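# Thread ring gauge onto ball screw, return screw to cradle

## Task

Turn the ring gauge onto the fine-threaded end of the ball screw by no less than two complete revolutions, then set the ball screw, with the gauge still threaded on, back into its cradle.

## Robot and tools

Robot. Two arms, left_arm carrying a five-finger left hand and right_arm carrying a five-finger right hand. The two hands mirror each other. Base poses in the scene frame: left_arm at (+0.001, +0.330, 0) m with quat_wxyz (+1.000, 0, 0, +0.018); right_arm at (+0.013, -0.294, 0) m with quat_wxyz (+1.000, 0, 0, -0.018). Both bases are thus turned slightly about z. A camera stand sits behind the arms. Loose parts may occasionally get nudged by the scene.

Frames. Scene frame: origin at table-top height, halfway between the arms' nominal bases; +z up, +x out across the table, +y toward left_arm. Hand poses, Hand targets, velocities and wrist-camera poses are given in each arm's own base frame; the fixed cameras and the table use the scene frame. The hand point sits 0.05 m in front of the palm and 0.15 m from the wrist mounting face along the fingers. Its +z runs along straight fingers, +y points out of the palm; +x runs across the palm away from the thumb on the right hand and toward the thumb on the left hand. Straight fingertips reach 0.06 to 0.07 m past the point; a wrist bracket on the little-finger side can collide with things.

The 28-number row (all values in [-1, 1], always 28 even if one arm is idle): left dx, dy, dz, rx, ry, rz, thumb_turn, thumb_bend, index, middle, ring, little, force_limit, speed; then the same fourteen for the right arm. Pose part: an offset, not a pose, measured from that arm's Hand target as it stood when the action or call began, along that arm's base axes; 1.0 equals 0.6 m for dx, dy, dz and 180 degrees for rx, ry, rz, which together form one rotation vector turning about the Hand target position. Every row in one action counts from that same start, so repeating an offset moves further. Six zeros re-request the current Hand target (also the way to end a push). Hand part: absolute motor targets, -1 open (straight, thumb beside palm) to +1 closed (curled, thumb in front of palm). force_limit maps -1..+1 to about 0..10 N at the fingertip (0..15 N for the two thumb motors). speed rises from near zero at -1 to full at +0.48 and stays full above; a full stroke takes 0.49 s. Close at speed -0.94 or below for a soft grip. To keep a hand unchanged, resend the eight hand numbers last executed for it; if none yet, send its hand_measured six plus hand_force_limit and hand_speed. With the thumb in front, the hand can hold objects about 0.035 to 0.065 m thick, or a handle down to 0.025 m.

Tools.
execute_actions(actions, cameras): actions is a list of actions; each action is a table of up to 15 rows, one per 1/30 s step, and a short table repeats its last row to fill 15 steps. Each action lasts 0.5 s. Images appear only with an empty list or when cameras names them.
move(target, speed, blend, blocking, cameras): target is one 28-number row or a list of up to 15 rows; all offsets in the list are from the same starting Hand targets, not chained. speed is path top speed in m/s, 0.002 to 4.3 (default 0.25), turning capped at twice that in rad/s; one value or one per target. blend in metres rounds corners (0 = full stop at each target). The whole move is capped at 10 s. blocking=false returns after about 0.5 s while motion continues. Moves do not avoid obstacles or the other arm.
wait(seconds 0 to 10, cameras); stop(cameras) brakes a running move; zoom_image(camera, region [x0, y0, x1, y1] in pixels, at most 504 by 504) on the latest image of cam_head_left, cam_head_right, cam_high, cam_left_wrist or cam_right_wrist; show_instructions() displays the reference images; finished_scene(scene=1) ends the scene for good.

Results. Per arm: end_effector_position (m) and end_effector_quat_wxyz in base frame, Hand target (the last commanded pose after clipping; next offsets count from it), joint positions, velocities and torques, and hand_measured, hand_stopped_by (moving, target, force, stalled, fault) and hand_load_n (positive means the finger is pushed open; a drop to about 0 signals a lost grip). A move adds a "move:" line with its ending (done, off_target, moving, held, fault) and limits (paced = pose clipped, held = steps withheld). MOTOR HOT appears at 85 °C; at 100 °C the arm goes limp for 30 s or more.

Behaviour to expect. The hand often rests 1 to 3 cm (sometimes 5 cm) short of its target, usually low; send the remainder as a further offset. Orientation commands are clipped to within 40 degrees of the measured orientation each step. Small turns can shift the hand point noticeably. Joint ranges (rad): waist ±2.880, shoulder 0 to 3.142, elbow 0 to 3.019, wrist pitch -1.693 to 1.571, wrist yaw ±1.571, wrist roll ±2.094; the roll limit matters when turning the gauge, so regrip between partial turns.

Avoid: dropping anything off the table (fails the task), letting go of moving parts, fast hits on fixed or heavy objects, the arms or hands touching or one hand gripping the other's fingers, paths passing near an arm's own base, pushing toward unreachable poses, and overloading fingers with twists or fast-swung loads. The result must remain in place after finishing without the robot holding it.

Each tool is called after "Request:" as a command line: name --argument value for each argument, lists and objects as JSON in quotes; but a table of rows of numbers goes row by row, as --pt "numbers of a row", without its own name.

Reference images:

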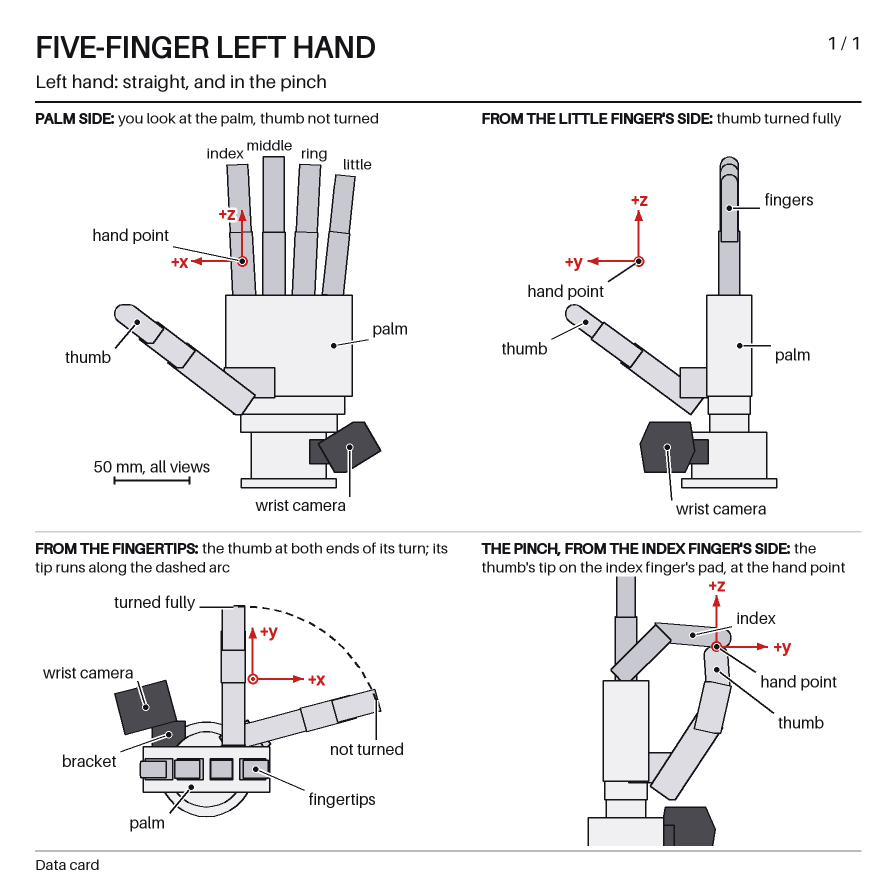

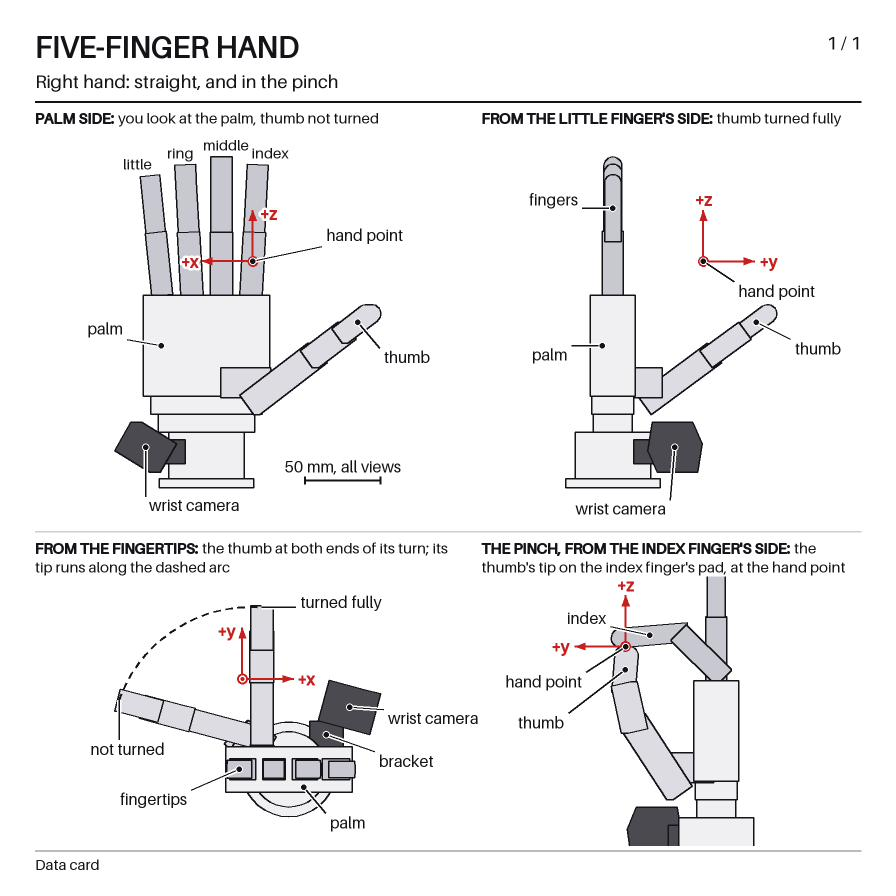

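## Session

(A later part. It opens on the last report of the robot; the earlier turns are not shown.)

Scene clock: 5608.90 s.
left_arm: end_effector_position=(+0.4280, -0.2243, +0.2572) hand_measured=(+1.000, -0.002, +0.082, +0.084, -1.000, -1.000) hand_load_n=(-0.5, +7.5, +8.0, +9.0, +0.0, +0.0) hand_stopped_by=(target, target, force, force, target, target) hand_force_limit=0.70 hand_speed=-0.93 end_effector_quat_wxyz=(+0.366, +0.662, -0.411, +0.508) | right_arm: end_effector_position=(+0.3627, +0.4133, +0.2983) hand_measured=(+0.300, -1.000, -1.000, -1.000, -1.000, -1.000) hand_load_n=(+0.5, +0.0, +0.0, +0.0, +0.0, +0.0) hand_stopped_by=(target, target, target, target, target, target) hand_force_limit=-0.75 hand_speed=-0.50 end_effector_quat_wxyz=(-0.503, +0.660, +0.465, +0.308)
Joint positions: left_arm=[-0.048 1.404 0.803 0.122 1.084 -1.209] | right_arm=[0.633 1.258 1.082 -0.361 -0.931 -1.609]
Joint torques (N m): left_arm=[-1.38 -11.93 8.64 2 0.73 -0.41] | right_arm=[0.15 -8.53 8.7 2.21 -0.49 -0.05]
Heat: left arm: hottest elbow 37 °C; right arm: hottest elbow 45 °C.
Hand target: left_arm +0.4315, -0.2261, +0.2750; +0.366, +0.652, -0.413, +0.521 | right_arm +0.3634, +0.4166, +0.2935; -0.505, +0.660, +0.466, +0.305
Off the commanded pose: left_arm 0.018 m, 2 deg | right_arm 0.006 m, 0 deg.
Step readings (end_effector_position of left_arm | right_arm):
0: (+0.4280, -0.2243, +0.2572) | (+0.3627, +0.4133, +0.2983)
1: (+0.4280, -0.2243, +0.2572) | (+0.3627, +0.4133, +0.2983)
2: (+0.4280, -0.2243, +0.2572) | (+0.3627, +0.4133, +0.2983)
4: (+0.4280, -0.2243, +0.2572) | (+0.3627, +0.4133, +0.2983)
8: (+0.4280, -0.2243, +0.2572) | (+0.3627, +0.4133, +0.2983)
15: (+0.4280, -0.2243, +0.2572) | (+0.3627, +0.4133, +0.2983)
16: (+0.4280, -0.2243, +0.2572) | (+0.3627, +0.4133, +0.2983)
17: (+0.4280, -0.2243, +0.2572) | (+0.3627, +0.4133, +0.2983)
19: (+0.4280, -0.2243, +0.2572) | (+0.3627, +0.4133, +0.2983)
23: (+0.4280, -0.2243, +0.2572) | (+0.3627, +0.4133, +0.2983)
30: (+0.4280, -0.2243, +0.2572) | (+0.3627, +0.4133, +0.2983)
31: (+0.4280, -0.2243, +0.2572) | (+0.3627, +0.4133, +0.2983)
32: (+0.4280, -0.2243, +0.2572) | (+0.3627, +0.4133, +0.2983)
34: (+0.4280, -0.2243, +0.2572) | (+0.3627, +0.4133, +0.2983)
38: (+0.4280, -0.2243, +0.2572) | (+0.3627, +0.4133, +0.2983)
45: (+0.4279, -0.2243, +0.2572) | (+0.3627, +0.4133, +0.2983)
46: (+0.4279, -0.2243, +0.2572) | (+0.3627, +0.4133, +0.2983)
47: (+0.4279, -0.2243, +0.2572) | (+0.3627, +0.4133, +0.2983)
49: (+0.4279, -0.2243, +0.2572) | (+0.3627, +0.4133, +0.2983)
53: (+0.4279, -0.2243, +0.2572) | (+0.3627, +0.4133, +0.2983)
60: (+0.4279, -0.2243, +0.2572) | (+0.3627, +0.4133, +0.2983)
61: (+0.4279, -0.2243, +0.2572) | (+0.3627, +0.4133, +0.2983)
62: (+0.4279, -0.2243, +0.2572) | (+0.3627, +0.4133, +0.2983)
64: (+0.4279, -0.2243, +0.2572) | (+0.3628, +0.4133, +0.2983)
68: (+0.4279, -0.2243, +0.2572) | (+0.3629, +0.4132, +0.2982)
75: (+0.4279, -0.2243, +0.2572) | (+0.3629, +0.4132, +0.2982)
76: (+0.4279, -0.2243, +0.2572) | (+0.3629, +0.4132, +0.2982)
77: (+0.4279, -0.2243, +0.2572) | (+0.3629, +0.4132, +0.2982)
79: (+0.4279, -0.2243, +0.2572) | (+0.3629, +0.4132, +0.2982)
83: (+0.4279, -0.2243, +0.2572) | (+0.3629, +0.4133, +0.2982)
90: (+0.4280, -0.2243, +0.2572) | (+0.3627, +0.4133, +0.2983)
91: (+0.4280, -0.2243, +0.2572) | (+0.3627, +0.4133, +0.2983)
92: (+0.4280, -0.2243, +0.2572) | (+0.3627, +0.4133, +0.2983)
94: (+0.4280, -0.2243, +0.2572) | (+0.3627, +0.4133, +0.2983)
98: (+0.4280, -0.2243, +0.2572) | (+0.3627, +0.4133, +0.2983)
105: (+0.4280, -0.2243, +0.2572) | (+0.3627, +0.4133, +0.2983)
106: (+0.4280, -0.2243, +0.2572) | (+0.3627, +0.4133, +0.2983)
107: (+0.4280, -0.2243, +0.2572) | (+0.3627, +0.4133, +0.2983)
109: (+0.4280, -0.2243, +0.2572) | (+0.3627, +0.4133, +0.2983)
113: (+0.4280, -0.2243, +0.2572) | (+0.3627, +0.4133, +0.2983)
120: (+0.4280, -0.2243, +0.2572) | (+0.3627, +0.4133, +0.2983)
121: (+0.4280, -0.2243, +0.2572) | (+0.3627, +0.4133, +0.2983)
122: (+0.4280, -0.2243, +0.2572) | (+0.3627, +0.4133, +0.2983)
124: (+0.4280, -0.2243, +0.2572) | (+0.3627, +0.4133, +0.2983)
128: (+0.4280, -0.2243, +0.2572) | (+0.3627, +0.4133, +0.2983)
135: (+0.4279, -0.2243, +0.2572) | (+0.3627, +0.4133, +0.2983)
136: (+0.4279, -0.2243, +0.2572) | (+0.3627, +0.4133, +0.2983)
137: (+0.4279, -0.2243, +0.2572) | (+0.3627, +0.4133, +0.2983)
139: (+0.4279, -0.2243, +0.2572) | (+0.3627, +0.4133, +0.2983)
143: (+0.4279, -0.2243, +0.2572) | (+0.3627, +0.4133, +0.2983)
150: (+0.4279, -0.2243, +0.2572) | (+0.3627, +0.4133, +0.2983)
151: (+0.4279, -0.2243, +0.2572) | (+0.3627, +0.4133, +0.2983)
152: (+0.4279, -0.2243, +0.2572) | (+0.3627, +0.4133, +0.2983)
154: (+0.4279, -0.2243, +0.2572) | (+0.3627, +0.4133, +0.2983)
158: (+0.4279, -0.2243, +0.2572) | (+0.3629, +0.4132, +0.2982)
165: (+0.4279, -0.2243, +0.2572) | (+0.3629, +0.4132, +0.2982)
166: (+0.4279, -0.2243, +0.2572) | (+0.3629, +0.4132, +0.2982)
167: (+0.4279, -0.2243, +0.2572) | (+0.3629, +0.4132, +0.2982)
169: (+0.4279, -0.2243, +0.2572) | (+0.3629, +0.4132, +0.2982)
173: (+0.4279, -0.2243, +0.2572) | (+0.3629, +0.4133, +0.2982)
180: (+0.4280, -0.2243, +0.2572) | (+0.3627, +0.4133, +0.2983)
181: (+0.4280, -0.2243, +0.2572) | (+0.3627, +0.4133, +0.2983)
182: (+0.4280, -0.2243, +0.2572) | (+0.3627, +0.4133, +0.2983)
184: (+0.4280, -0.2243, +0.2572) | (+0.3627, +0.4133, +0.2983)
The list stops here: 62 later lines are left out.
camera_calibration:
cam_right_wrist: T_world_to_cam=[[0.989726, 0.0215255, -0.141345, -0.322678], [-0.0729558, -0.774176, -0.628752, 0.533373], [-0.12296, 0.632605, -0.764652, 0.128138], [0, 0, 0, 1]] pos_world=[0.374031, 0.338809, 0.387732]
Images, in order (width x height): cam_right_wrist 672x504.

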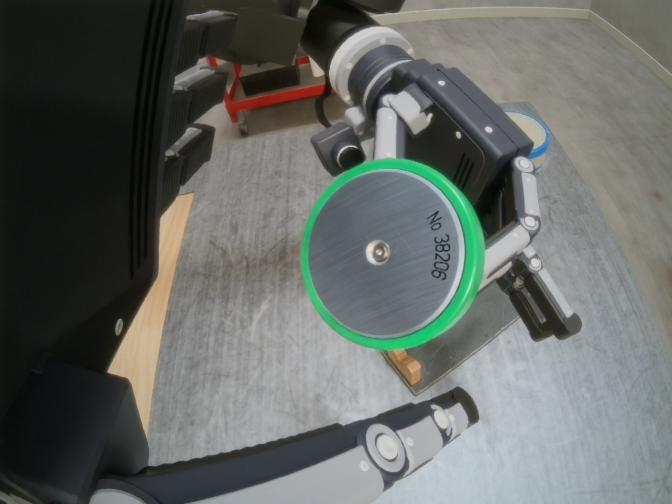

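Request:
execute_actions --actions '[[[0,0,0,0,0,0,1,0.0,0.7,0.7,-1,-1,0.7,-0.93,0,0,0,0,0,0,1,-0.86,-1,-1,-1,-1,-0.75,-0.2]],[[0,0,0,0,0,0,1,0.0,0.7,0.7,-1,-1,0.7,-0.93,0,0,0,0,0,0,1,-0.4,-1,-1,-1,-1,-0.75,-0.92]],[[0,0,0,0,0,0,1,0.0,0.7,0.7,-1,-1,0.7,-0.93,0,0,0,0,0,0,1,-0.4,-1,-1,-1,-1,-0.75,-0.92]],[[0,0,0,0,0,0,1,0.0,0.7,0.7,-1,-1,0.7,-0.93,0,0,0,0,0,0,1,-0.4,-1,-1,-1,-1,-0.75,-0.92]],[[0,0,0,0,0,0,1,0.0,0.7,0.7,-1,-1,0.7,-0.93,0,0,0,0,0,0,0.3,-0.4,-1,-1,-1,-1,-0.75,-0.6]],[[0,0,0,0,0,0,1,0.0,0.7,0.7,-1,-1,0.7,-0.93,0,0,0,0,0,0,0.3,-0.4,-1,-1,-1,-1,-0.75,-0.6]],[[0,0,0,0,0,0,1,0.0,0.7,0.7,-1,-1,0.7,-0.93,0,0,0,0,0,0,1,-0.86,-1,-1,-1,-1,-0.75,-0.2]],[[0,0,0,0,0,0,1,0.0,0.7,0.7,-1,-1,0.7,-0.93,0,0,0,0,0,0,1,-0.4,-1,-1,-1,-1,-0.75,-0.92]],[[0,0,0,0,0,0,1,0.0,0.7,0.7,-1,-1,0.7,-0.93,0,0,0,0,0,0,1,-0.4,-1,-1,-1,-1,-0.75,-0.92]],[[0,0,0,0,0,0,1,0.0,0.7,0.7,-1,-1,0.7,-0.93,0,0,0,0,0,0,1,-0.4,-1,-1,-1,-1,-0.75,-0.92]],[[0,0,0,0,0,0,1,0.0,0.7,0.7,-1,-1,0.7,-0.93,0,0,0,0,0,0,0.3,-0.4,-1,-1,-1,-1,-0.75,-0.6]],[[0,0,0,0,0,0,1,0.0,0.7,0.7,-1,-1,0.7,-0.93,0,0,0,0,0,0,0.3,-0.4,-1,-1,-1,-1,-0.75,-0.6]],[[0,0,0,0,0,0,1,0.0,0.7,0.7,-1,-1,0.7,-0.93,0,0,0,0,0,0,1,-0.86,-1,-1,-1,-1,-0.75,-0.2]],[[0,0,0,0,0,0,1,0.0,0.7,0.7,-1,-1,0.7,-0.93,0,0,0,0,0,0,1,-0.4,-1,-1,-1,-1,-0.75,-0.92]],[[0,0,0,0,0,0,1,0.0,0.7,0.7,-1,-1,0.7,-0.93,0,0,0,0,0,0,1,-0.4,-1,-1,-1,-1,-0.75,-0.92]],[[0,0,0,0,0,0,1,0.0,0.7,0.7,-1,-1,0.7,-0.93,0,0,0,0,0,0,1,-0.4,-1,-1,-1,-1,-0.75,-0.92]],[[0,0,0,0,0,0,1,0.0,0.7,0.7,-1,-1,0.7,-0.93,0,0,0,0,0,0,0.3,-0.4,-1,-1,-1,-1,-0.75,-0.6]],[[0,0,0,0,0,0,1,0.0,0.7,0.7,-1,-1,0.7,-0.93,0,0,0,0,0,0,0.3,-0.4,-1,-1,-1,-1,-0.75,-0.6]],[[0,0,0,0,0,0,1,0.0,0.7,0.7,-1,-1,0.7,-0.93,0,0,0,0,0,0,1,-0.86,-1,-1,-1,-1,-0.75,-0.2]],[[0,0,0,0,0,0,1,0.0,0.7,0.7,-1,-1,0.7,-0.93,0,0,0,0,0,0,1,-0.4,-1,-1,-1,-1,-0.75,-0.92]],[[0,0,0,0,0,0,1,0.0,0.7,0.7,-1,-1,0.7,-0.93,0,0,0,0,0,0,1,-0.4,-1,-1,-1,-1,-0.75,-0.92]],[[0,0,0,0,0,0,1,0.0,0.7,0.7,-1,-1,0.7,-0.93,0,0,0,0,0,0,1,-0.4,-1,-1,-1,-1,-0.75,-0.92]],[[0,0,0,0,0,0,1,0.0,0.7,0.7,-1,-1,0.7,-0.93,0,0,0,0,0,0,0.3,-0.4,-1,-1,-1,-1,-0.75,-0.6]],[[0,0,0,0,0,0,1,0.0,0.7,0.7,-1,-1,0.7,-0.93,0,0,0,0,0,0,0.3,-0.4,-1,-1,-1,-1,-0.75,-0.6]],[[0,0,0,0,0,0,1,0.0,0.7,0.7,-1,-1,0.7,-0.93,0,0,0,0,0,0,0.3,-1,-1,-1,-1,-1,-0.75,-0.5]]]' --cameras '["cam_right_wrist", "cam_left_wrist"]'

Request:
zoom_image --camera "cam_right_wrist" --region '[270, 120, 610, 375]'

Request:
zoom_image --camera "cam_right_wrist" --region '[345, 222, 405, 282]'

Scene clock: 5683.60 s.
left_arm: end_effector_position=(+0.4280, -0.2243, +0.2572) hand_measured=(+1.000, -0.002, +0.082, +0.084, -1.000, -1.000) hand_load_n=(-0.5, +7.0, +7.5, +9.0, +0.0, +0.5) hand_stopped_by=(target, target, force, force, target, target) hand_force_limit=0.70 hand_speed=-0.93 end_effector_quat_wxyz=(+0.366, +0.662, -0.411, +0.508) | right_arm: end_effector_position=(+0.3627, +0.4133, +0.2983) hand_measured=(+0.300, -1.000, -1.000, -1.000, -1.000, -1.000) hand_load_n=(+0.0, +0.0, +0.0, +0.0, -0.5, +0.0) hand_stopped_by=(target, target, target, target, target, target) hand_force_limit=-0.75 hand_speed=-0.50 end_effector_quat_wxyz=(-0.503, +0.660, +0.465, +0.308)
Joint positions: left_arm=[-0.048 1.404 0.803 0.122 1.084 -1.209] | right_arm=[0.633 1.258 1.082 -0.361 -0.931 -1.609]
Joint torques (N m): left_arm=[-1.73 -12.1 8.66 2.03 0.72 -0.41] | right_arm=[0.09 -8.53 8.75 2.24 -0.5 -0.05]
Heat: left arm: hottest elbow 37 °C; right arm: hottest elbow 45 °C.
Hand target: left_arm +0.4316, -0.2261, +0.2750; +0.366, +0.652, -0.413, +0.521 | right_arm +0.3634, +0.4166, +0.2935; -0.505, +0.660, +0.466, +0.305
Off the commanded pose: left_arm 0.018 m, 2 deg | right_arm 0.006 m, 0 deg.
Step readings (end_effector_position of left_arm | right_arm):
0: (+0.4280, -0.2243, +0.2572) | (+0.3627, +0.4133, +0.2983)
1: (+0.4280, -0.2243, +0.2572) | (+0.3627, +0.4133, +0.2983)
2: (+0.4280, -0.2243, +0.2572) | (+0.3627, +0.4133, +0.2983)
4: (+0.4280, -0.2243, +0.2572) | (+0.3627, +0.4133, +0.2983)
8: (+0.4280, -0.2243, +0.2572) | (+0.3627, +0.4133, +0.2983)
15: (+0.4280, -0.2243, +0.2572) | (+0.3627, +0.4133, +0.2983)
16: (+0.4280, -0.2243, +0.2572) | (+0.3627, +0.4133, +0.2983)
17: (+0.4280, -0.2243, +0.2572) | (+0.3627, +0.4133, +0.2983)
19: (+0.4280, -0.2243, +0.2572) | (+0.3627, +0.4133, +0.2983)
23: (+0.4280, -0.2243, +0.2572) | (+0.3627, +0.4133, +0.2983)
30: (+0.4280, -0.2243, +0.2572) | (+0.3627, +0.4133, +0.2983)
31: (+0.4280, -0.2243, +0.2572) | (+0.3627, +0.4133, +0.2983)
32: (+0.4280, -0.2243, +0.2572) | (+0.3627, +0.4133, +0.2983)
34: (+0.4280, -0.2243, +0.2572) | (+0.3627, +0.4133, +0.2983)
38: (+0.4280, -0.2243, +0.2572) | (+0.3627, +0.4133, +0.2983)
45: (+0.4279, -0.2243, +0.2572) | (+0.3627, +0.4133, +0.2983)
46: (+0.4279, -0.2243, +0.2572) | (+0.3627, +0.4133, +0.2983)
47: (+0.4279, -0.2243, +0.2572) | (+0.3627, +0.4133, +0.2983)
49: (+0.4279, -0.2243, +0.2572) | (+0.3627, +0.4133, +0.2983)
53: (+0.4279, -0.2243, +0.2572) | (+0.3627, +0.4133, +0.2983)
60: (+0.4279, -0.2243, +0.2572) | (+0.3627, +0.4133, +0.2983)
61: (+0.4279, -0.2243, +0.2572) | (+0.3627, +0.4133, +0.2983)
62: (+0.4279, -0.2243, +0.2572) | (+0.3627, +0.4133, +0.2983)
64: (+0.4278, -0.2243, +0.2572) | (+0.3627, +0.4133, +0.2983)
68: (+0.4278, -0.2243, +0.2572) | (+0.3629, +0.4133, +0.2982)
75: (+0.4278, -0.2243, +0.2572) | (+0.3629, +0.4133, +0.2982)
76: (+0.4278, -0.2243, +0.2572) | (+0.3629, +0.4133, +0.2982)
77: (+0.4278, -0.2243, +0.2572) | (+0.3629, +0.4133, +0.2982)
79: (+0.4278, -0.2243, +0.2572) | (+0.3629, +0.4133, +0.2982)
83: (+0.4278, -0.2243, +0.2572) | (+0.3629, +0.4133, +0.2982)
90: (+0.4280, -0.2243, +0.2572) | (+0.3627, +0.4133, +0.2983)
91: (+0.4280, -0.2243, +0.2572) | (+0.3627, +0.4133, +0.2983)
92: (+0.4280, -0.2243, +0.2572) | (+0.3627, +0.4133, +0.2983)
94: (+0.4280, -0.2243, +0.2572) | (+0.3627, +0.4133, +0.2983)
98: (+0.4280, -0.2243, +0.2572) | (+0.3627, +0.4133, +0.2983)
105: (+0.4280, -0.2243, +0.2572) | (+0.3627, +0.4133, +0.2983)
106: (+0.4280, -0.2243, +0.2572) | (+0.3627, +0.4133, +0.2983)
107: (+0.4280, -0.2243, +0.2572) | (+0.3627, +0.4133, +0.2983)
109: (+0.4280, -0.2243, +0.2572) | (+0.3627, +0.4133, +0.2983)
113: (+0.4280, -0.2243, +0.2572) | (+0.3627, +0.4133, +0.2983)
120: (+0.4280, -0.2243, +0.2572) | (+0.3627, +0.4133, +0.2983)
121: (+0.4280, -0.2243, +0.2572) | (+0.3627, +0.4133, +0.2983)
122: (+0.4280, -0.2243, +0.2572) | (+0.3627, +0.4133, +0.2983)
124: (+0.4280, -0.2243, +0.2572) | (+0.3627, +0.4133, +0.2983)
128: (+0.4280, -0.2243, +0.2572) | (+0.3627, +0.4133, +0.2983)
135: (+0.4279, -0.2243, +0.2572) | (+0.3627, +0.4133, +0.2983)
136: (+0.4279, -0.2243, +0.2573) | (+0.3627, +0.4133, +0.2983)
137: (+0.4279, -0.2243, +0.2573) | (+0.3627, +0.4133, +0.2983)
139: (+0.4279, -0.2243, +0.2573) | (+0.3627, +0.4133, +0.2983)
143: (+0.4279, -0.2243, +0.2573) | (+0.3627, +0.4133, +0.2983)
150: (+0.4279, -0.2243, +0.2573) | (+0.3627, +0.4133, +0.2983)
151: (+0.4279, -0.2243, +0.2573) | (+0.3627, +0.4133, +0.2983)
152: (+0.4279, -0.2243, +0.2573) | (+0.3627, +0.4133, +0.2983)
154: (+0.4279, -0.2243, +0.2573) | (+0.3627, +0.4133, +0.2983)
158: (+0.4278, -0.2243, +0.2572) | (+0.3629, +0.4132, +0.2982)
165: (+0.4278, -0.2243, +0.2572) | (+0.3629, +0.4132, +0.2982)
166: (+0.4278, -0.2243, +0.2572) | (+0.3629, +0.4132, +0.2982)
167: (+0.4278, -0.2243, +0.2572) | (+0.3629, +0.4132, +0.2982)
169: (+0.4278, -0.2243, +0.2572) | (+0.3629, +0.4132, +0.2982)
173: (+0.4278, -0.2243, +0.2572) | (+0.3629, +0.4133, +0.2982)
180: (+0.4280, -0.2243, +0.2572) | (+0.3627, +0.4133, +0.2983)
181: (+0.4280, -0.2243, +0.2572) | (+0.3627, +0.4133, +0.2983)
182: (+0.4280, -0.2243, +0.2572) | (+0.3627, +0.4133, +0.2983)
184: (+0.4280, -0.2243, +0.2572) | (+0.3627, +0.4133, +0.2983)
The list stops here: 62 later lines are left out.
camera_calibration:
cam_left_wrist: T_world_to_cam=[[0.930344, 0.327145, 0.165639, -0.367196], [-0.264216, 0.284845, 0.921441, -0.069242], [0.254263, -0.901021, 0.351441, -0.291915], [0, 0, 0, 1]] pos_world=[0.397547, -0.123172, 0.227215]
cam_right_wrist: T_world_to_cam=[[0.989726, 0.0215255, -0.141345, -0.322678], [-0.0729558, -0.774176, -0.628752, 0.533373], [-0.12296, 0.632605, -0.764652, 0.128138], [0, 0, 0, 1]] pos_world=[0.374031, 0.338809, 0.387732]
Images, in order (width x height): cam_left_wrist 672x504, cam_right_wrist 672x504.

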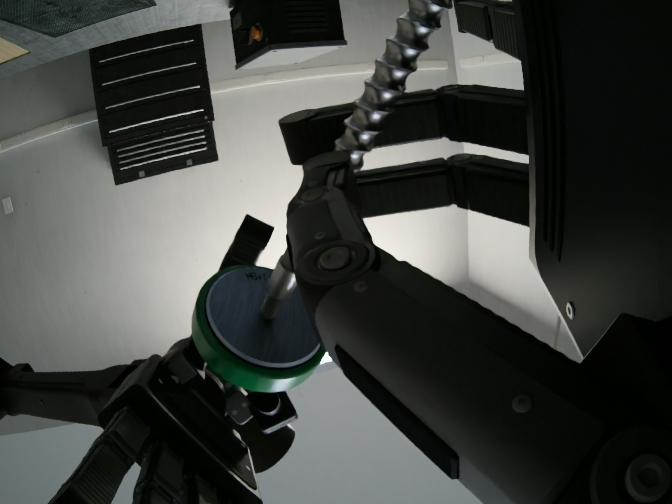

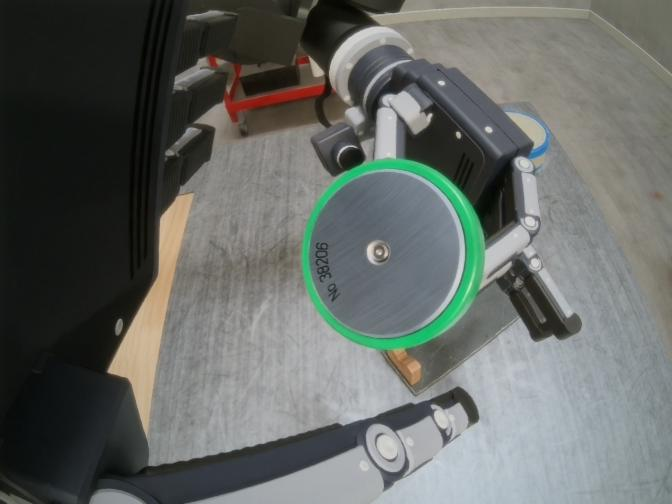

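Scaled by 1.482 from the camera's 672x504 image, which has a finer 960x720 frame.

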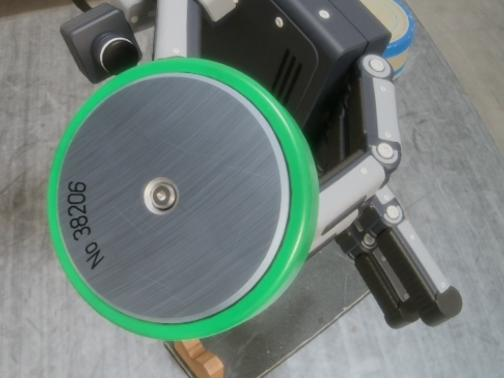

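Scaled by 8.400 from the camera's 672x504 image, which has a finer 960x720 frame.

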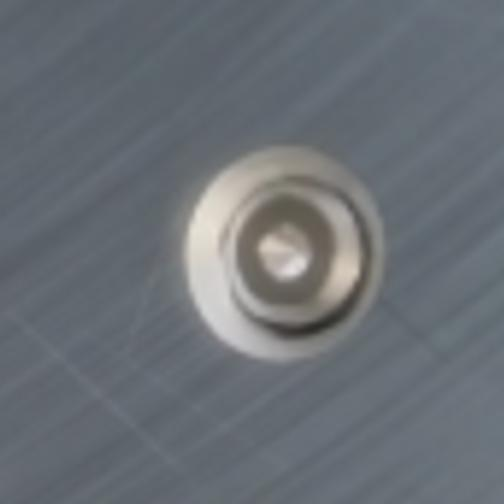

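Request:
execute_actions --actions '[[[0,0,0,0,0,0,1,0.0,0.7,0.7,-1,-1,0.7,-0.93,0,0,0,0,0,0,1,-0.86,-1,-1,-1,-1,-0.75,-0.2]],[[0,0,0,0,0,0,1,0.0,0.7,0.7,-1,-1,0.7,-0.93,0,0,0,0,0,0,1,-0.4,-1,-1,-1,-1,-0.75,-0.92]],[[0,0,0,0,0,0,1,0.0,0.7,0.7,-1,-1,0.7,-0.93,0,0,0,0,0,0,1,-0.4,-1,-1,-1,-1,-0.75,-0.92]],[[0,0,0,0,0,0,1,0.0,0.7,0.7,-1,-1,0.7,-0.93,0,0,0,0,0,0,1,-0.4,-1,-1,-1,-1,-0.75,-0.92]],[[0,0,0,0,0,0,1,0.0,0.7,0.7,-1,-1,0.7,-0.93,0,0,0,0,0,0,0.3,-0.4,-1,-1,-1,-1,-0.75,-0.6]],[[0,0,0,0,0,0,1,0.0,0.7,0.7,-1,-1,0.7,-0.93,0,0,0,0,0,0,0.3,-0.4,-1,-1,-1,-1,-0.75,-0.6]],[[0,0,0,0,0,0,1,0.0,0.7,0.7,-1,-1,0.7,-0.93,0,0,0,0,0,0,1,-0.86,-1,-1,-1,-1,-0.75,-0.2]],[[0,0,0,0,0,0,1,0.0,0.7,0.7,-1,-1,0.7,-0.93,0,0,0,0,0,0,1,-0.4,-1,-1,-1,-1,-0.75,-0.92]],[[0,0,0,0,0,0,1,0.0,0.7,0.7,-1,-1,0.7,-0.93,0,0,0,0,0,0,1,-0.4,-1,-1,-1,-1,-0.75,-0.92]],[[0,0,0,0,0,0,1,0.0,0.7,0.7,-1,-1,0.7,-0.93,0,0,0,0,0,0,1,-0.4,-1,-1,-1,-1,-0.75,-0.92]],[[0,0,0,0,0,0,1,0.0,0.7,0.7,-1,-1,0.7,-0.93,0,0,0,0,0,0,0.3,-0.4,-1,-1,-1,-1,-0.75,-0.6]],[[0,0,0,0,0,0,1,0.0,0.7,0.7,-1,-1,0.7,-0.93,0,0,0,0,0,0,0.3,-0.4,-1,-1,-1,-1,-0.75,-0.6]],[[0,0,0,0,0,0,1,0.0,0.7,0.7,-1,-1,0.7,-0.93,0,0,0,0,0,0,1,-0.86,-1,-1,-1,-1,-0.75,-0.2]],[[0,0,0,0,0,0,1,0.0,0.7,0.7,-1,-1,0.7,-0.93,0,0,0,0,0,0,1,-0.4,-1,-1,-1,-1,-0.75,-0.92]],[[0,0,0,0,0,0,1,0.0,0.7,0.7,-1,-1,0.7,-0.93,0,0,0,0,0,0,1,-0.4,-1,-1,-1,-1,-0.75,-0.92]],[[0,0,0,0,0,0,1,0.0,0.7,0.7,-1,-1,0.7,-0.93,0,0,0,0,0,0,1,-0.4,-1,-1,-1,-1,-0.75,-0.92]],[[0,0,0,0,0,0,1,0.0,0.7,0.7,-1,-1,0.7,-0.93,0,0,0,0,0,0,0.3,-0.4,-1,-1,-1,-1,-0.75,-0.6]],[[0,0,0,0,0,0,1,0.0,0.7,0.7,-1,-1,0.7,-0.93,0,0,0,0,0,0,0.3,-0.4,-1,-1,-1,-1,-0.75,-0.6]],[[0,0,0,0,0,0,1,0.0,0.7,0.7,-1,-1,0.7,-0.93,0,0,0,0,0,0,1,-0.86,-1,-1,-1,-1,-0.75,-0.2]],[[0,0,0,0,0,0,1,0.0,0.7,0.7,-1,-1,0.7,-0.93,0,0,0,0,0,0,1,-0.4,-1,-1,-1,-1,-0.75,-0.92]],[[0,0,0,0,0,0,1,0.0,0.7,0.7,-1,-1,0.7,-0.93,0,0,0,0,0,0,1,-0.4,-1,-1,-1,-1,-0.75,-0.92]],[[0,0,0,0,0,0,1,0.0,0.7,0.7,-1,-1,0.7,-0.93,0,0,0,0,0,0,1,-0.4,-1,-1,-1,-1,-0.75,-0.92]],[[0,0,0,0,0,0,1,0.0,0.7,0.7,-1,-1,0.7,-0.93,0,0,0,0,0,0,0.3,-0.4,-1,-1,-1,-1,-0.75,-0.6]],[[0,0,0,0,0,0,1,0.0,0.7,0.7,-1,-1,0.7,-0.93,0,0,0,0,0,0,0.3,-0.4,-1,-1,-1,-1,-0.75,-0.6]],[[0,0,0,0,0,0,1,0.0,0.7,0.7,-1,-1,0.7,-0.93,0,0,0,0,0,0,0.3,-1,-1,-1,-1,-1,-0.75,-0.5]]]' --cameras '["cam_right_wrist", "cam_left_wrist"]'

Request:
zoom_image --camera "cam_right_wrist" --region '[270, 120, 610, 375]'

Request:
zoom_image --camera "cam_right_wrist" --region '[345, 222, 405, 282]'

Request:
zoom_image --camera "cam_left_wrist" --region '[245, 250, 315, 340]'

Scene clock: 5728.90 s.
left_arm: end_effector_position=(+0.4280, -0.2243, +0.2572) hand_measured=(+1.000, -0.002, +0.082, +0.084, -1.000, -1.000) hand_load_n=(-0.5, +7.5, +7.5, +8.5, +0.0, +0.0) hand_stopped_by=(target, target, force, force, target, target) hand_force_limit=0.70 hand_speed=-0.93 end_effector_quat_wxyz=(+0.366, +0.663, -0.411, +0.508) | right_arm: end_effector_position=(+0.3627, +0.4133, +0.2983) hand_measured=(+0.300, -1.000, -1.000, -1.000, -1.000, -1.000) hand_load_n=(+0.0, +0.0, -0.5, +0.0, +0.0, +0.0) hand_stopped_by=(target, target, target, target, target, target) hand_force_limit=-0.75 hand_speed=-0.50 end_effector_quat_wxyz=(-0.503, +0.660, +0.465, +0.308)
Joint positions: left_arm=[-0.048 1.404 0.803 0.122 1.084 -1.21] | right_arm=[0.633 1.258 1.082 -0.361 -0.931 -1.609]
Joint torques (N m): left_arm=[-1.38 -12.1 8.66 2.02 0.74 -0.39] | right_arm=[0.15 -8.53 8.73 2.29 -0.5 -0.05]
Heat: left arm: hottest elbow 37 °C; right arm: hottest elbow 45 °C.
Hand target: left_arm +0.4315, -0.2261, +0.2750; +0.366, +0.652, -0.413, +0.521 | right_arm +0.3634, +0.4166, +0.2935; -0.505, +0.660, +0.466, +0.305
Off the commanded pose: left_arm 0.018 m, 2 deg | right_arm 0.006 m, 0 deg.
Step readings (end_effector_position of left_arm | right_arm):
0: (+0.4280, -0.2243, +0.2572) | (+0.3627, +0.4133, +0.2983)
1: (+0.4280, -0.2243, +0.2572) | (+0.3627, +0.4133, +0.2983)
2: (+0.4280, -0.2243, +0.2572) | (+0.3627, +0.4133, +0.2983)
4: (+0.4280, -0.2243, +0.2572) | (+0.3627, +0.4133, +0.2983)
8: (+0.4280, -0.2243, +0.2572) | (+0.3627, +0.4133, +0.2983)
15: (+0.4280, -0.2243, +0.2572) | (+0.3627, +0.4133, +0.2983)
16: (+0.4280, -0.2243, +0.2572) | (+0.3627, +0.4133, +0.2983)
17: (+0.4280, -0.2243, +0.2572) | (+0.3627, +0.4133, +0.2983)
19: (+0.4280, -0.2243, +0.2572) | (+0.3627, +0.4133, +0.2983)
23: (+0.4280, -0.2243, +0.2572) | (+0.3627, +0.4133, +0.2983)
30: (+0.4280, -0.2243, +0.2572) | (+0.3627, +0.4133, +0.2983)
31: (+0.4280, -0.2243, +0.2572) | (+0.3627, +0.4133, +0.2983)
32: (+0.4280, -0.2243, +0.2572) | (+0.3627, +0.4133, +0.2983)
34: (+0.4280, -0.2243, +0.2572) | (+0.3627, +0.4133, +0.2983)
38: (+0.4280, -0.2243, +0.2572) | (+0.3627, +0.4133, +0.2983)
45: (+0.4279, -0.2243, +0.2572) | (+0.3627, +0.4133, +0.2983)
46: (+0.4279, -0.2243, +0.2572) | (+0.3627, +0.4133, +0.2983)
47: (+0.4279, -0.2243, +0.2572) | (+0.3627, +0.4133, +0.2983)
49: (+0.4279, -0.2243, +0.2572) | (+0.3627, +0.4133, +0.2983)
53: (+0.4279, -0.2243, +0.2572) | (+0.3627, +0.4133, +0.2983)
60: (+0.4279, -0.2243, +0.2572) | (+0.3627, +0.4133, +0.2983)
61: (+0.4279, -0.2243, +0.2572) | (+0.3627, +0.4133, +0.2983)
62: (+0.4279, -0.2243, +0.2572) | (+0.3627, +0.4133, +0.2983)
64: (+0.4278, -0.2243, +0.2572) | (+0.3627, +0.4133, +0.2983)
68: (+0.4278, -0.2243, +0.2572) | (+0.3629, +0.4133, +0.2982)
75: (+0.4278, -0.2243, +0.2572) | (+0.3629, +0.4133, +0.2982)
76: (+0.4278, -0.2243, +0.2572) | (+0.3629, +0.4133, +0.2982)
77: (+0.4278, -0.2243, +0.2572) | (+0.3629, +0.4133, +0.2982)
79: (+0.4278, -0.2243, +0.2572) | (+0.3629, +0.4133, +0.2982)
83: (+0.4278, -0.2243, +0.2572) | (+0.3629, +0.4133, +0.2982)
90: (+0.4280, -0.2243, +0.2572) | (+0.3627, +0.4133, +0.2983)
91: (+0.4280, -0.2243, +0.2572) | (+0.3627, +0.4133, +0.2983)
92: (+0.4280, -0.2243, +0.2572) | (+0.3627, +0.4133, +0.2983)
94: (+0.4280, -0.2243, +0.2572) | (+0.3627, +0.4133, +0.2983)
98: (+0.4280, -0.2243, +0.2572) | (+0.3627, +0.4133, +0.2983)
105: (+0.4280, -0.2243, +0.2572) | (+0.3627, +0.4133, +0.2983)
106: (+0.4280, -0.2243, +0.2572) | (+0.3627, +0.4133, +0.2983)
107: (+0.4280, -0.2243, +0.2572) | (+0.3627, +0.4133, +0.2983)
109: (+0.4280, -0.2243, +0.2572) | (+0.3627, +0.4133, +0.2983)
113: (+0.4280, -0.2243, +0.2572) | (+0.3627, +0.4133, +0.2983)
120: (+0.4280, -0.2243, +0.2572) | (+0.3627, +0.4133, +0.2983)
121: (+0.4280, -0.2243, +0.2572) | (+0.3627, +0.4133, +0.2983)
122: (+0.4280, -0.2243, +0.2572) | (+0.3627, +0.4133, +0.2983)
124: (+0.4280, -0.2243, +0.2572) | (+0.3627, +0.4133, +0.2983)
128: (+0.4280, -0.2243, +0.2572) | (+0.3627, +0.4133, +0.2983)
135: (+0.4279, -0.2243, +0.2572) | (+0.3627, +0.4133, +0.2983)
136: (+0.4279, -0.2243, +0.2572) | (+0.3627, +0.4133, +0.2983)
137: (+0.4279, -0.2243, +0.2572) | (+0.3627, +0.4133, +0.2983)
139: (+0.4279, -0.2243, +0.2572) | (+0.3627, +0.4133, +0.2983)
143: (+0.4279, -0.2243, +0.2572) | (+0.3627, +0.4133, +0.2983)
150: (+0.4279, -0.2243, +0.2572) | (+0.3627, +0.4133, +0.2983)
151: (+0.4279, -0.2243, +0.2572) | (+0.3627, +0.4133, +0.2983)
152: (+0.4279, -0.2243, +0.2572) | (+0.3627, +0.4133, +0.2983)
154: (+0.4279, -0.2243, +0.2573) | (+0.3627, +0.4133, +0.2983)
158: (+0.4278, -0.2243, +0.2572) | (+0.3629, +0.4133, +0.2982)
165: (+0.4278, -0.2243, +0.2572) | (+0.3629, +0.4133, +0.2982)
166: (+0.4278, -0.2243, +0.2572) | (+0.3629, +0.4133, +0.2982)
167: (+0.4278, -0.2243, +0.2572) | (+0.3629, +0.4133, +0.2982)
169: (+0.4278, -0.2243, +0.2572) | (+0.3629, +0.4133, +0.2982)
173: (+0.4278, -0.2243, +0.2572) | (+0.3629, +0.4133, +0.2982)
180: (+0.4280, -0.2243, +0.2572) | (+0.3627, +0.4133, +0.2983)
181: (+0.4280, -0.2243, +0.2572) | (+0.3627, +0.4133, +0.2983)
182: (+0.4280, -0.2243, +0.2572) | (+0.3627, +0.4133, +0.2983)
184: (+0.4280, -0.2243, +0.2572) | (+0.3627, +0.4133, +0.2983)
The list stops here: 62 later lines are left out.
camera_calibration:
cam_left_wrist: T_world_to_cam=[[0.93041, 0.327328, 0.164907, -0.367036], [-0.263601, 0.284985, 0.921573, -0.0694984], [0.254661, -0.900911, 0.351437, -0.292059], [0, 0, 0, 1]] pos_world=[0.39755, -0.123172, 0.227215]
cam_right_wrist: T_world_to_cam=[[0.989726, 0.0215255, -0.141345, -0.322678], [-0.0729558, -0.774176, -0.628752, 0.533373], [-0.12296, 0.632605, -0.764652, 0.128138], [0, 0, 0, 1]] pos_world=[0.374031, 0.338809, 0.387732]
Images, in order (width x height): cam_left_wrist 672x504, cam_right_wrist 672x504.

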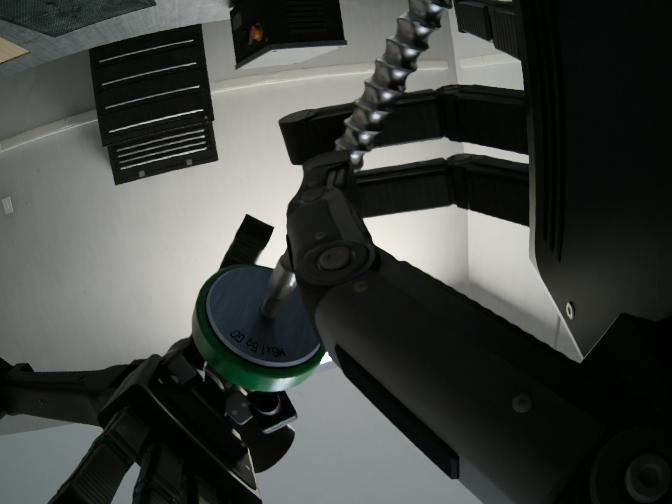

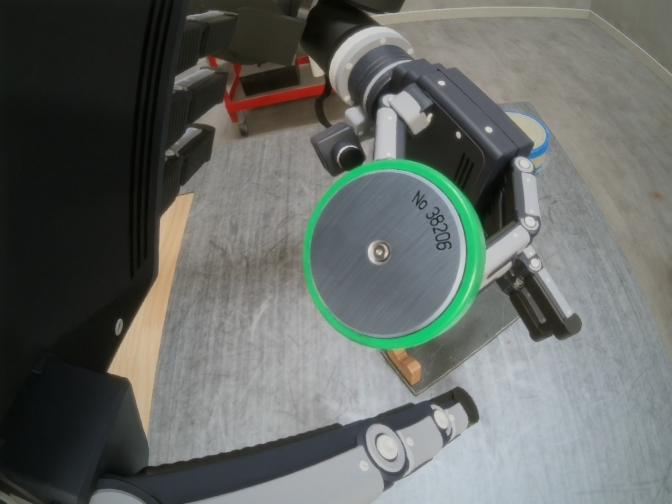

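Scaled by 1.482 from the camera's 672x504 image, which has a finer 960x720 frame.

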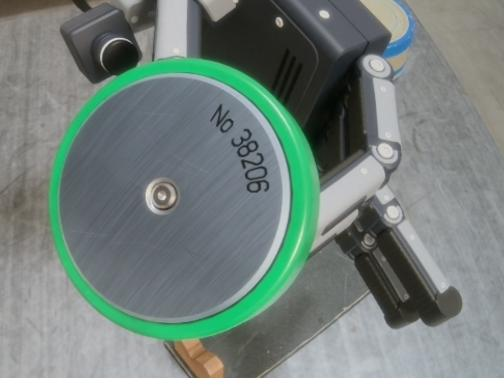

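Scaled by 8.400 from the camera's 672x504 image, which has a finer 960x720 frame.

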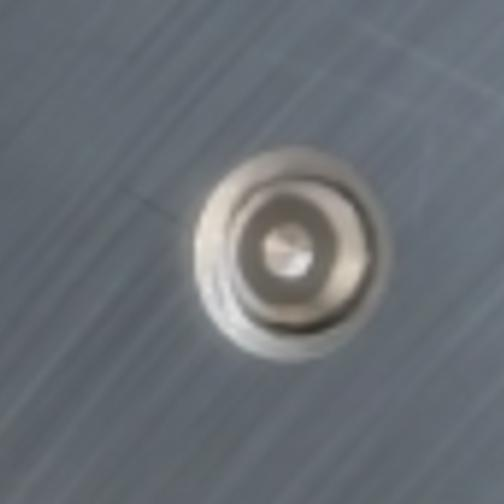

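Scaled by 5.600 from the camera's 672x504 image, which has a finer 960x720 frame.

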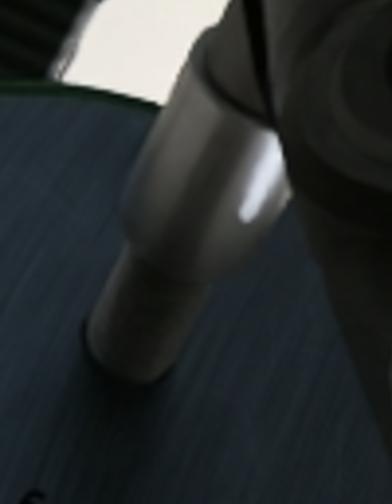

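Request:
execute_actions --actions '[[[0,0,0,0,0,0,1,0.0,0.7,0.7,-1,-1,0.7,-0.93,0,0,0,0,0,0,1,-0.86,-1,-1,-1,-1,-0.75,-0.2]],[[0,0,0,0,0,0,1,0.0,0.7,0.7,-1,-1,0.7,-0.93,0,0,0,0,0,0,1,-0.4,-1,-1,-1,-1,-0.75,-0.92]],[[0,0,0,0,0,0,1,0.0,0.7,0.7,-1,-1,0.7,-0.93,0,0,0,0,0,0,1,-0.4,-1,-1,-1,-1,-0.75,-0.92]],[[0,0,0,0,0,0,1,0.0,0.7,0.7,-1,-1,0.7,-0.93,0,0,0,0,0,0,1,-0.4,-1,-1,-1,-1,-0.75,-0.92]],[[0,0,0,0,0,0,1,0.0,0.7,0.7,-1,-1,0.7,-0.93,0,0,0,0,0,0,0.3,-0.4,-1,-1,-1,-1,-0.75,-0.6]],[[0,0,0,0,0,0,1,0.0,0.7,0.7,-1,-1,0.7,-0.93,0,0,0,0,0,0,0.3,-0.4,-1,-1,-1,-1,-0.75,-0.6]],[[0,0,0,0,0,0,1,0.0,0.7,0.7,-1,-1,0.7,-0.93,0,0,0,0,0,0,1,-0.86,-1,-1,-1,-1,-0.75,-0.2]],[[0,0,0,0,0,0,1,0.0,0.7,0.7,-1,-1,0.7,-0.93,0,0,0,0,0,0,1,-0.4,-1,-1,-1,-1,-0.75,-0.92]],[[0,0,0,0,0,0,1,0.0,0.7,0.7,-1,-1,0.7,-0.93,0,0,0,0,0,0,1,-0.4,-1,-1,-1,-1,-0.75,-0.92]],[[0,0,0,0,0,0,1,0.0,0.7,0.7,-1,-1,0.7,-0.93,0,0,0,0,0,0,1,-0.4,-1,-1,-1,-1,-0.75,-0.92]],[[0,0,0,0,0,0,1,0.0,0.7,0.7,-1,-1,0.7,-0.93,0,0,0,0,0,0,0.3,-0.4,-1,-1,-1,-1,-0.75,-0.6]],[[0,0,0,0,0,0,1,0.0,0.7,0.7,-1,-1,0.7,-0.93,0,0,0,0,0,0,0.3,-0.4,-1,-1,-1,-1,-0.75,-0.6]],[[0,0,0,0,0,0,1,0.0,0.7,0.7,-1,-1,0.7,-0.93,0,0,0,0,0,0,1,-0.86,-1,-1,-1,-1,-0.75,-0.2]],[[0,0,0,0,0,0,1,0.0,0.7,0.7,-1,-1,0.7,-0.93,0,0,0,0,0,0,1,-0.4,-1,-1,-1,-1,-0.75,-0.92]],[[0,0,0,0,0,0,1,0.0,0.7,0.7,-1,-1,0.7,-0.93,0,0,0,0,0,0,1,-0.4,-1,-1,-1,-1,-0.75,-0.92]],[[0,0,0,0,0,0,1,0.0,0.7,0.7,-1,-1,0.7,-0.93,0,0,0,0,0,0,1,-0.4,-1,-1,-1,-1,-0.75,-0.92]],[[0,0,0,0,0,0,1,0.0,0.7,0.7,-1,-1,0.7,-0.93,0,0,0,0,0,0,0.3,-0.4,-1,-1,-1,-1,-0.75,-0.6]],[[0,0,0,0,0,0,1,0.0,0.7,0.7,-1,-1,0.7,-0.93,0,0,0,0,0,0,0.3,-0.4,-1,-1,-1,-1,-0.75,-0.6]],[[0,0,0,0,0,0,1,0.0,0.7,0.7,-1,-1,0.7,-0.93,0,0,0,0,0,0,1,-0.86,-1,-1,-1,-1,-0.75,-0.2]],[[0,0,0,0,0,0,1,0.0,0.7,0.7,-1,-1,0.7,-0.93,0,0,0,0,0,0,1,-0.4,-1,-1,-1,-1,-0.75,-0.92]],[[0,0,0,0,0,0,1,0.0,0.7,0.7,-1,-1,0.7,-0.93,0,0,0,0,0,0,1,-0.4,-1,-1,-1,-1,-0.75,-0.92]],[[0,0,0,0,0,0,1,0.0,0.7,0.7,-1,-1,0.7,-0.93,0,0,0,0,0,0,1,-0.4,-1,-1,-1,-1,-0.75,-0.92]],[[0,0,0,0,0,0,1,0.0,0.7,0.7,-1,-1,0.7,-0.93,0,0,0,0,0,0,0.3,-0.4,-1,-1,-1,-1,-0.75,-0.6]],[[0,0,0,0,0,0,1,0.0,0.7,0.7,-1,-1,0.7,-0.93,0,0,0,0,0,0,0.3,-0.4,-1,-1,-1,-1,-0.75,-0.6]],[[0,0,0,0,0,0,1,0.0,0.7,0.7,-1,-1,0.7,-0.93,0,0,0,0,0,0,-1,-1,-1,-1,-1,-1,-0.75,-0.5]]]' --cameras '["all"]'

Request:
zoom_image --camera "cam_right_wrist" --region '[270, 120, 610, 375]'

Request:
zoom_image --camera "cam_right_wrist" --region '[345, 222, 405, 282]'

Request:
zoom_image --camera "cam_left_wrist" --region '[180, 200, 380, 400]'

Scene clock: 5779.10 s.
left_arm: end_effector_position=(+0.4280, -0.2243, +0.2572) hand_measured=(+1.000, -0.002, +0.082, +0.084, -1.000, -1.000) hand_load_n=(-0.5, +7.5, +8.0, +8.5, +0.0, +0.0) hand_stopped_by=(target, target, force, force, target, target) hand_force_limit=0.70 hand_speed=-0.93 end_effector_quat_wxyz=(+0.366, +0.662, -0.411, +0.508) | right_arm: end_effector_position=(+0.3627, +0.4133, +0.2983) hand_measured=(-1.000, -1.000, -1.000, -1.000, -1.000, -1.000) hand_load_n=(+0.0, +0.0, +0.0, +0.5, +0.0, +0.0) hand_stopped_by=(target, target, target, target, target, target) hand_force_limit=-0.75 hand_speed=-0.50 end_effector_quat_wxyz=(-0.503, +0.660, +0.465, +0.308)
Joint positions: left_arm=[-0.048 1.404 0.803 0.122 1.084 -1.209] | right_arm=[0.633 1.258 1.082 -0.361 -0.931 -1.609]
Joint torques (N m): left_arm=[-1.79 -12.1 8.69 2.03 0.72 -0.39] | right_arm=[0.15 -8.53 8.73 2.21 -0.49 -0.03]
Heat: left arm: hottest elbow 37 °C; right arm: hottest elbow 45 °C.
Hand target: left_arm +0.4315, -0.2261, +0.2749; +0.366, +0.652, -0.413, +0.521 | right_arm +0.3634, +0.4166, +0.2935; -0.505, +0.660, +0.466, +0.305
Off the commanded pose: left_arm 0.018 m, 2 deg | right_arm 0.006 m, 0 deg.
Step readings (end_effector_position of left_arm | right_arm):
0: (+0.4280, -0.2243, +0.2572) | (+0.3627, +0.4133, +0.2983)
1: (+0.4280, -0.2243, +0.2572) | (+0.3627, +0.4133, +0.2983)
2: (+0.4280, -0.2243, +0.2572) | (+0.3627, +0.4133, +0.2983)
4: (+0.4280, -0.2243, +0.2572) | (+0.3627, +0.4133, +0.2983)
8: (+0.4280, -0.2243, +0.2572) | (+0.3627, +0.4133, +0.2983)
15: (+0.4280, -0.2243, +0.2572) | (+0.3627, +0.4133, +0.2983)
16: (+0.4280, -0.2243, +0.2572) | (+0.3627, +0.4133, +0.2983)
17: (+0.4280, -0.2243, +0.2572) | (+0.3627, +0.4133, +0.2983)
19: (+0.4280, -0.2243, +0.2572) | (+0.3627, +0.4133, +0.2983)
23: (+0.4280, -0.2243, +0.2572) | (+0.3627, +0.4133, +0.2983)
30: (+0.4280, -0.2243, +0.2572) | (+0.3627, +0.4133, +0.2983)
31: (+0.4280, -0.2243, +0.2572) | (+0.3627, +0.4133, +0.2983)
32: (+0.4280, -0.2243, +0.2572) | (+0.3627, +0.4133, +0.2983)
34: (+0.4280, -0.2243, +0.2572) | (+0.3627, +0.4133, +0.2983)
38: (+0.4280, -0.2243, +0.2572) | (+0.3627, +0.4133, +0.2983)
45: (+0.4280, -0.2243, +0.2573) | (+0.3627, +0.4133, +0.2983)
46: (+0.4279, -0.2243, +0.2573) | (+0.3627, +0.4133, +0.2983)
47: (+0.4279, -0.2243, +0.2573) | (+0.3627, +0.4133, +0.2983)
49: (+0.4279, -0.2243, +0.2573) | (+0.3627, +0.4133, +0.2983)
53: (+0.4279, -0.2243, +0.2573) | (+0.3627, +0.4133, +0.2983)
60: (+0.4279, -0.2243, +0.2573) | (+0.3627, +0.4133, +0.2983)
61: (+0.4279, -0.2243, +0.2573) | (+0.3627, +0.4133, +0.2983)
62: (+0.4279, -0.2243, +0.2573) | (+0.3627, +0.4133, +0.2983)
64: (+0.4279, -0.2243, +0.2573) | (+0.3628, +0.4133, +0.2983)
68: (+0.4279, -0.2243, +0.2573) | (+0.3629, +0.4132, +0.2982)
75: (+0.4279, -0.2243, +0.2573) | (+0.3629, +0.4132, +0.2982)
76: (+0.4279, -0.2243, +0.2573) | (+0.3629, +0.4132, +0.2982)
77: (+0.4279, -0.2243, +0.2573) | (+0.3629, +0.4132, +0.2982)
79: (+0.4279, -0.2243, +0.2573) | (+0.3629, +0.4132, +0.2982)
83: (+0.4279, -0.2243, +0.2573) | (+0.3629, +0.4132, +0.2982)
90: (+0.4280, -0.2243, +0.2572) | (+0.3627, +0.4133, +0.2983)
91: (+0.4280, -0.2243, +0.2572) | (+0.3627, +0.4133, +0.2983)
92: (+0.4280, -0.2243, +0.2572) | (+0.3627, +0.4133, +0.2983)
94: (+0.4280, -0.2243, +0.2572) | (+0.3627, +0.4133, +0.2983)
98: (+0.4280, -0.2243, +0.2572) | (+0.3627, +0.4133, +0.2983)
105: (+0.4280, -0.2243, +0.2572) | (+0.3627, +0.4133, +0.2983)
106: (+0.4280, -0.2243, +0.2572) | (+0.3627, +0.4133, +0.2983)
107: (+0.4280, -0.2243, +0.2572) | (+0.3627, +0.4133, +0.2983)
109: (+0.4280, -0.2243, +0.2572) | (+0.3627, +0.4133, +0.2983)
113: (+0.4280, -0.2243, +0.2572) | (+0.3627, +0.4133, +0.2983)
120: (+0.4280, -0.2243, +0.2572) | (+0.3627, +0.4133, +0.2983)
121: (+0.4280, -0.2243, +0.2572) | (+0.3627, +0.4133, +0.2983)
122: (+0.4280, -0.2243, +0.2572) | (+0.3627, +0.4133, +0.2983)
124: (+0.4280, -0.2243, +0.2572) | (+0.3627, +0.4133, +0.2983)
128: (+0.4280, -0.2243, +0.2572) | (+0.3627, +0.4133, +0.2983)
135: (+0.4279, -0.2243, +0.2572) | (+0.3627, +0.4133, +0.2983)
136: (+0.4279, -0.2243, +0.2572) | (+0.3627, +0.4133, +0.2983)
137: (+0.4279, -0.2243, +0.2572) | (+0.3627, +0.4133, +0.2983)
139: (+0.4279, -0.2243, +0.2573) | (+0.3627, +0.4133, +0.2983)
143: (+0.4279, -0.2243, +0.2573) | (+0.3627, +0.4133, +0.2983)
150: (+0.4279, -0.2243, +0.2573) | (+0.3627, +0.4133, +0.2983)
151: (+0.4279, -0.2243, +0.2573) | (+0.3627, +0.4133, +0.2983)
152: (+0.4279, -0.2243, +0.2573) | (+0.3627, +0.4133, +0.2983)
154: (+0.4279, -0.2243, +0.2573) | (+0.3628, +0.4133, +0.2983)
158: (+0.4278, -0.2244, +0.2573) | (+0.3630, +0.4132, +0.2982)
165: (+0.4278, -0.2243, +0.2572) | (+0.3630, +0.4132, +0.2982)
166: (+0.4278, -0.2243, +0.2572) | (+0.3630, +0.4132, +0.2982)
167: (+0.4278, -0.2243, +0.2572) | (+0.3630, +0.4132, +0.2982)
169: (+0.4278, -0.2243, +0.2572) | (+0.3630, +0.4132, +0.2982)
173: (+0.4278, -0.2243, +0.2572) | (+0.3629, +0.4132, +0.2982)
180: (+0.4280, -0.2243, +0.2572) | (+0.3627, +0.4133, +0.2983)
181: (+0.4280, -0.2243, +0.2572) | (+0.3627, +0.4133, +0.2983)
182: (+0.4280, -0.2243, +0.2572) | (+0.3627, +0.4133, +0.2983)
184: (+0.4280, -0.2243, +0.2572) | (+0.3627, +0.4133, +0.2983)
The list stops here: 62 later lines are left out.
camera_calibration:
cam_left_wrist: T_world_to_cam=[[0.930344, 0.327145, 0.165639, -0.367196], [-0.264216, 0.284845, 0.921441, -0.069242], [0.254263, -0.901021, 0.351441, -0.291915], [0, 0, 0, 1]] pos_world=[0.397547, -0.123172, 0.227215]
cam_right_wrist: T_world_to_cam=[[0.989726, 0.0215255, -0.141345, -0.322678], [-0.0729558, -0.774176, -0.628752, 0.533373], [-0.12296, 0.632605, -0.764652, 0.128138], [0, 0, 0, 1]] pos_world=[0.374031, 0.338809, 0.387732]

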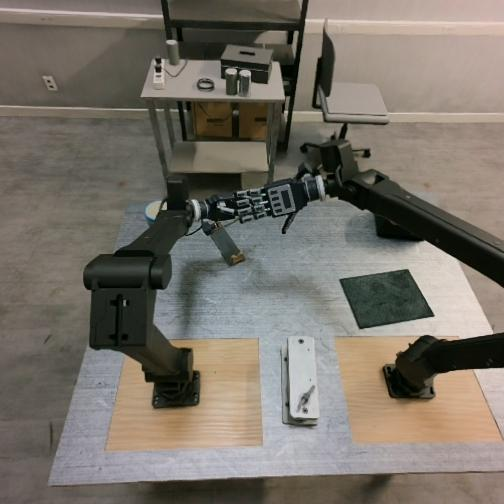

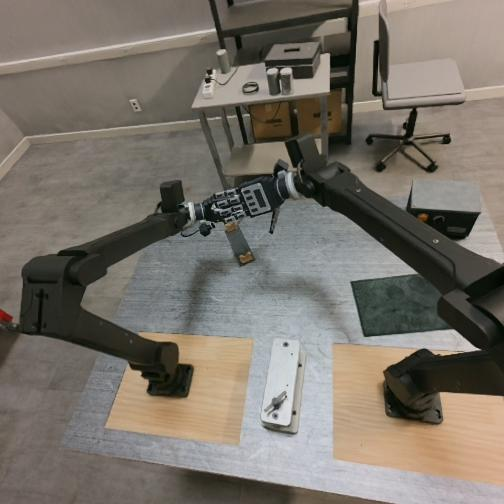

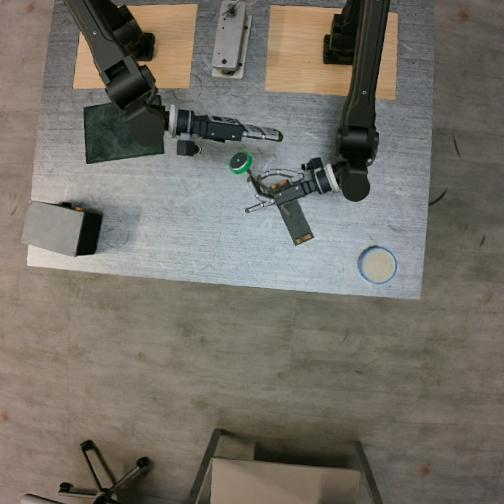

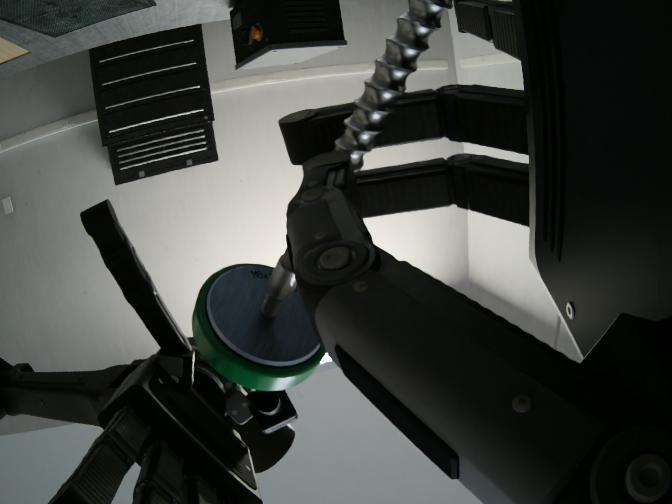

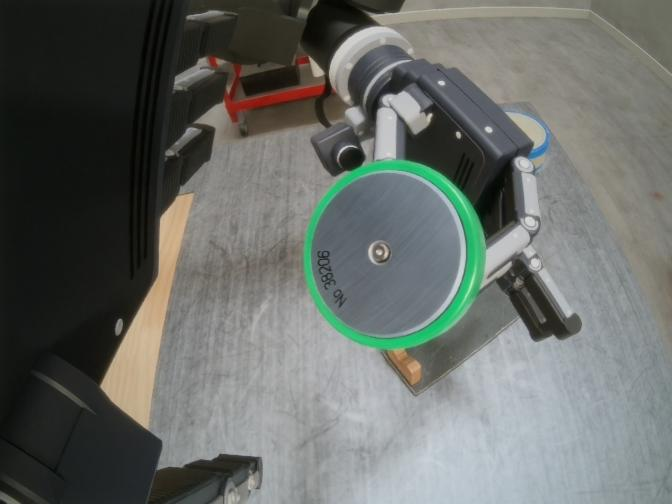

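Scaled by 1.482 from the camera's 672x504 image, which has a finer 960x720 frame.

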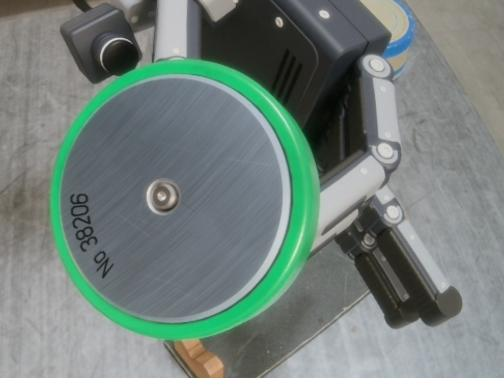

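Scaled by 8.400 from the camera's 672x504 image, which has a finer 960x720 frame.

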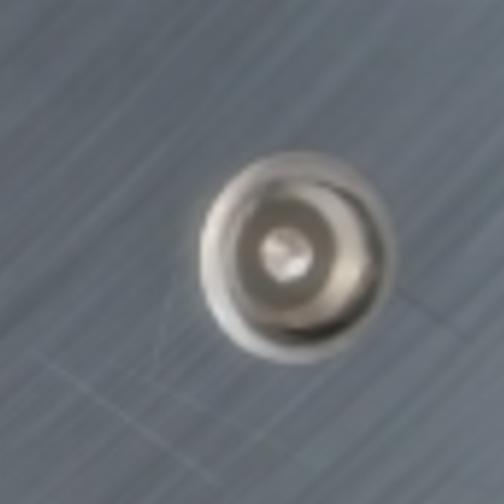

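Scaled by 2.520 from the camera's 672x504 image, which has a finer 960x720 frame.

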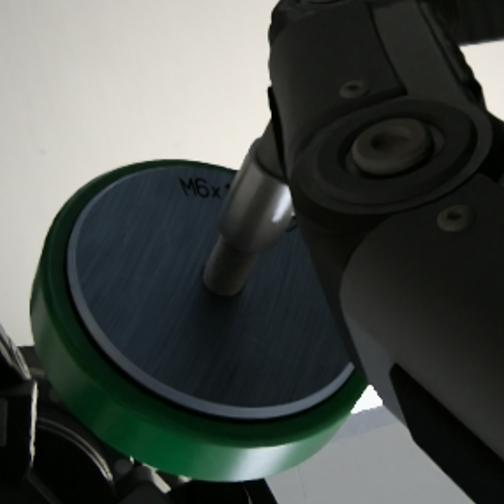

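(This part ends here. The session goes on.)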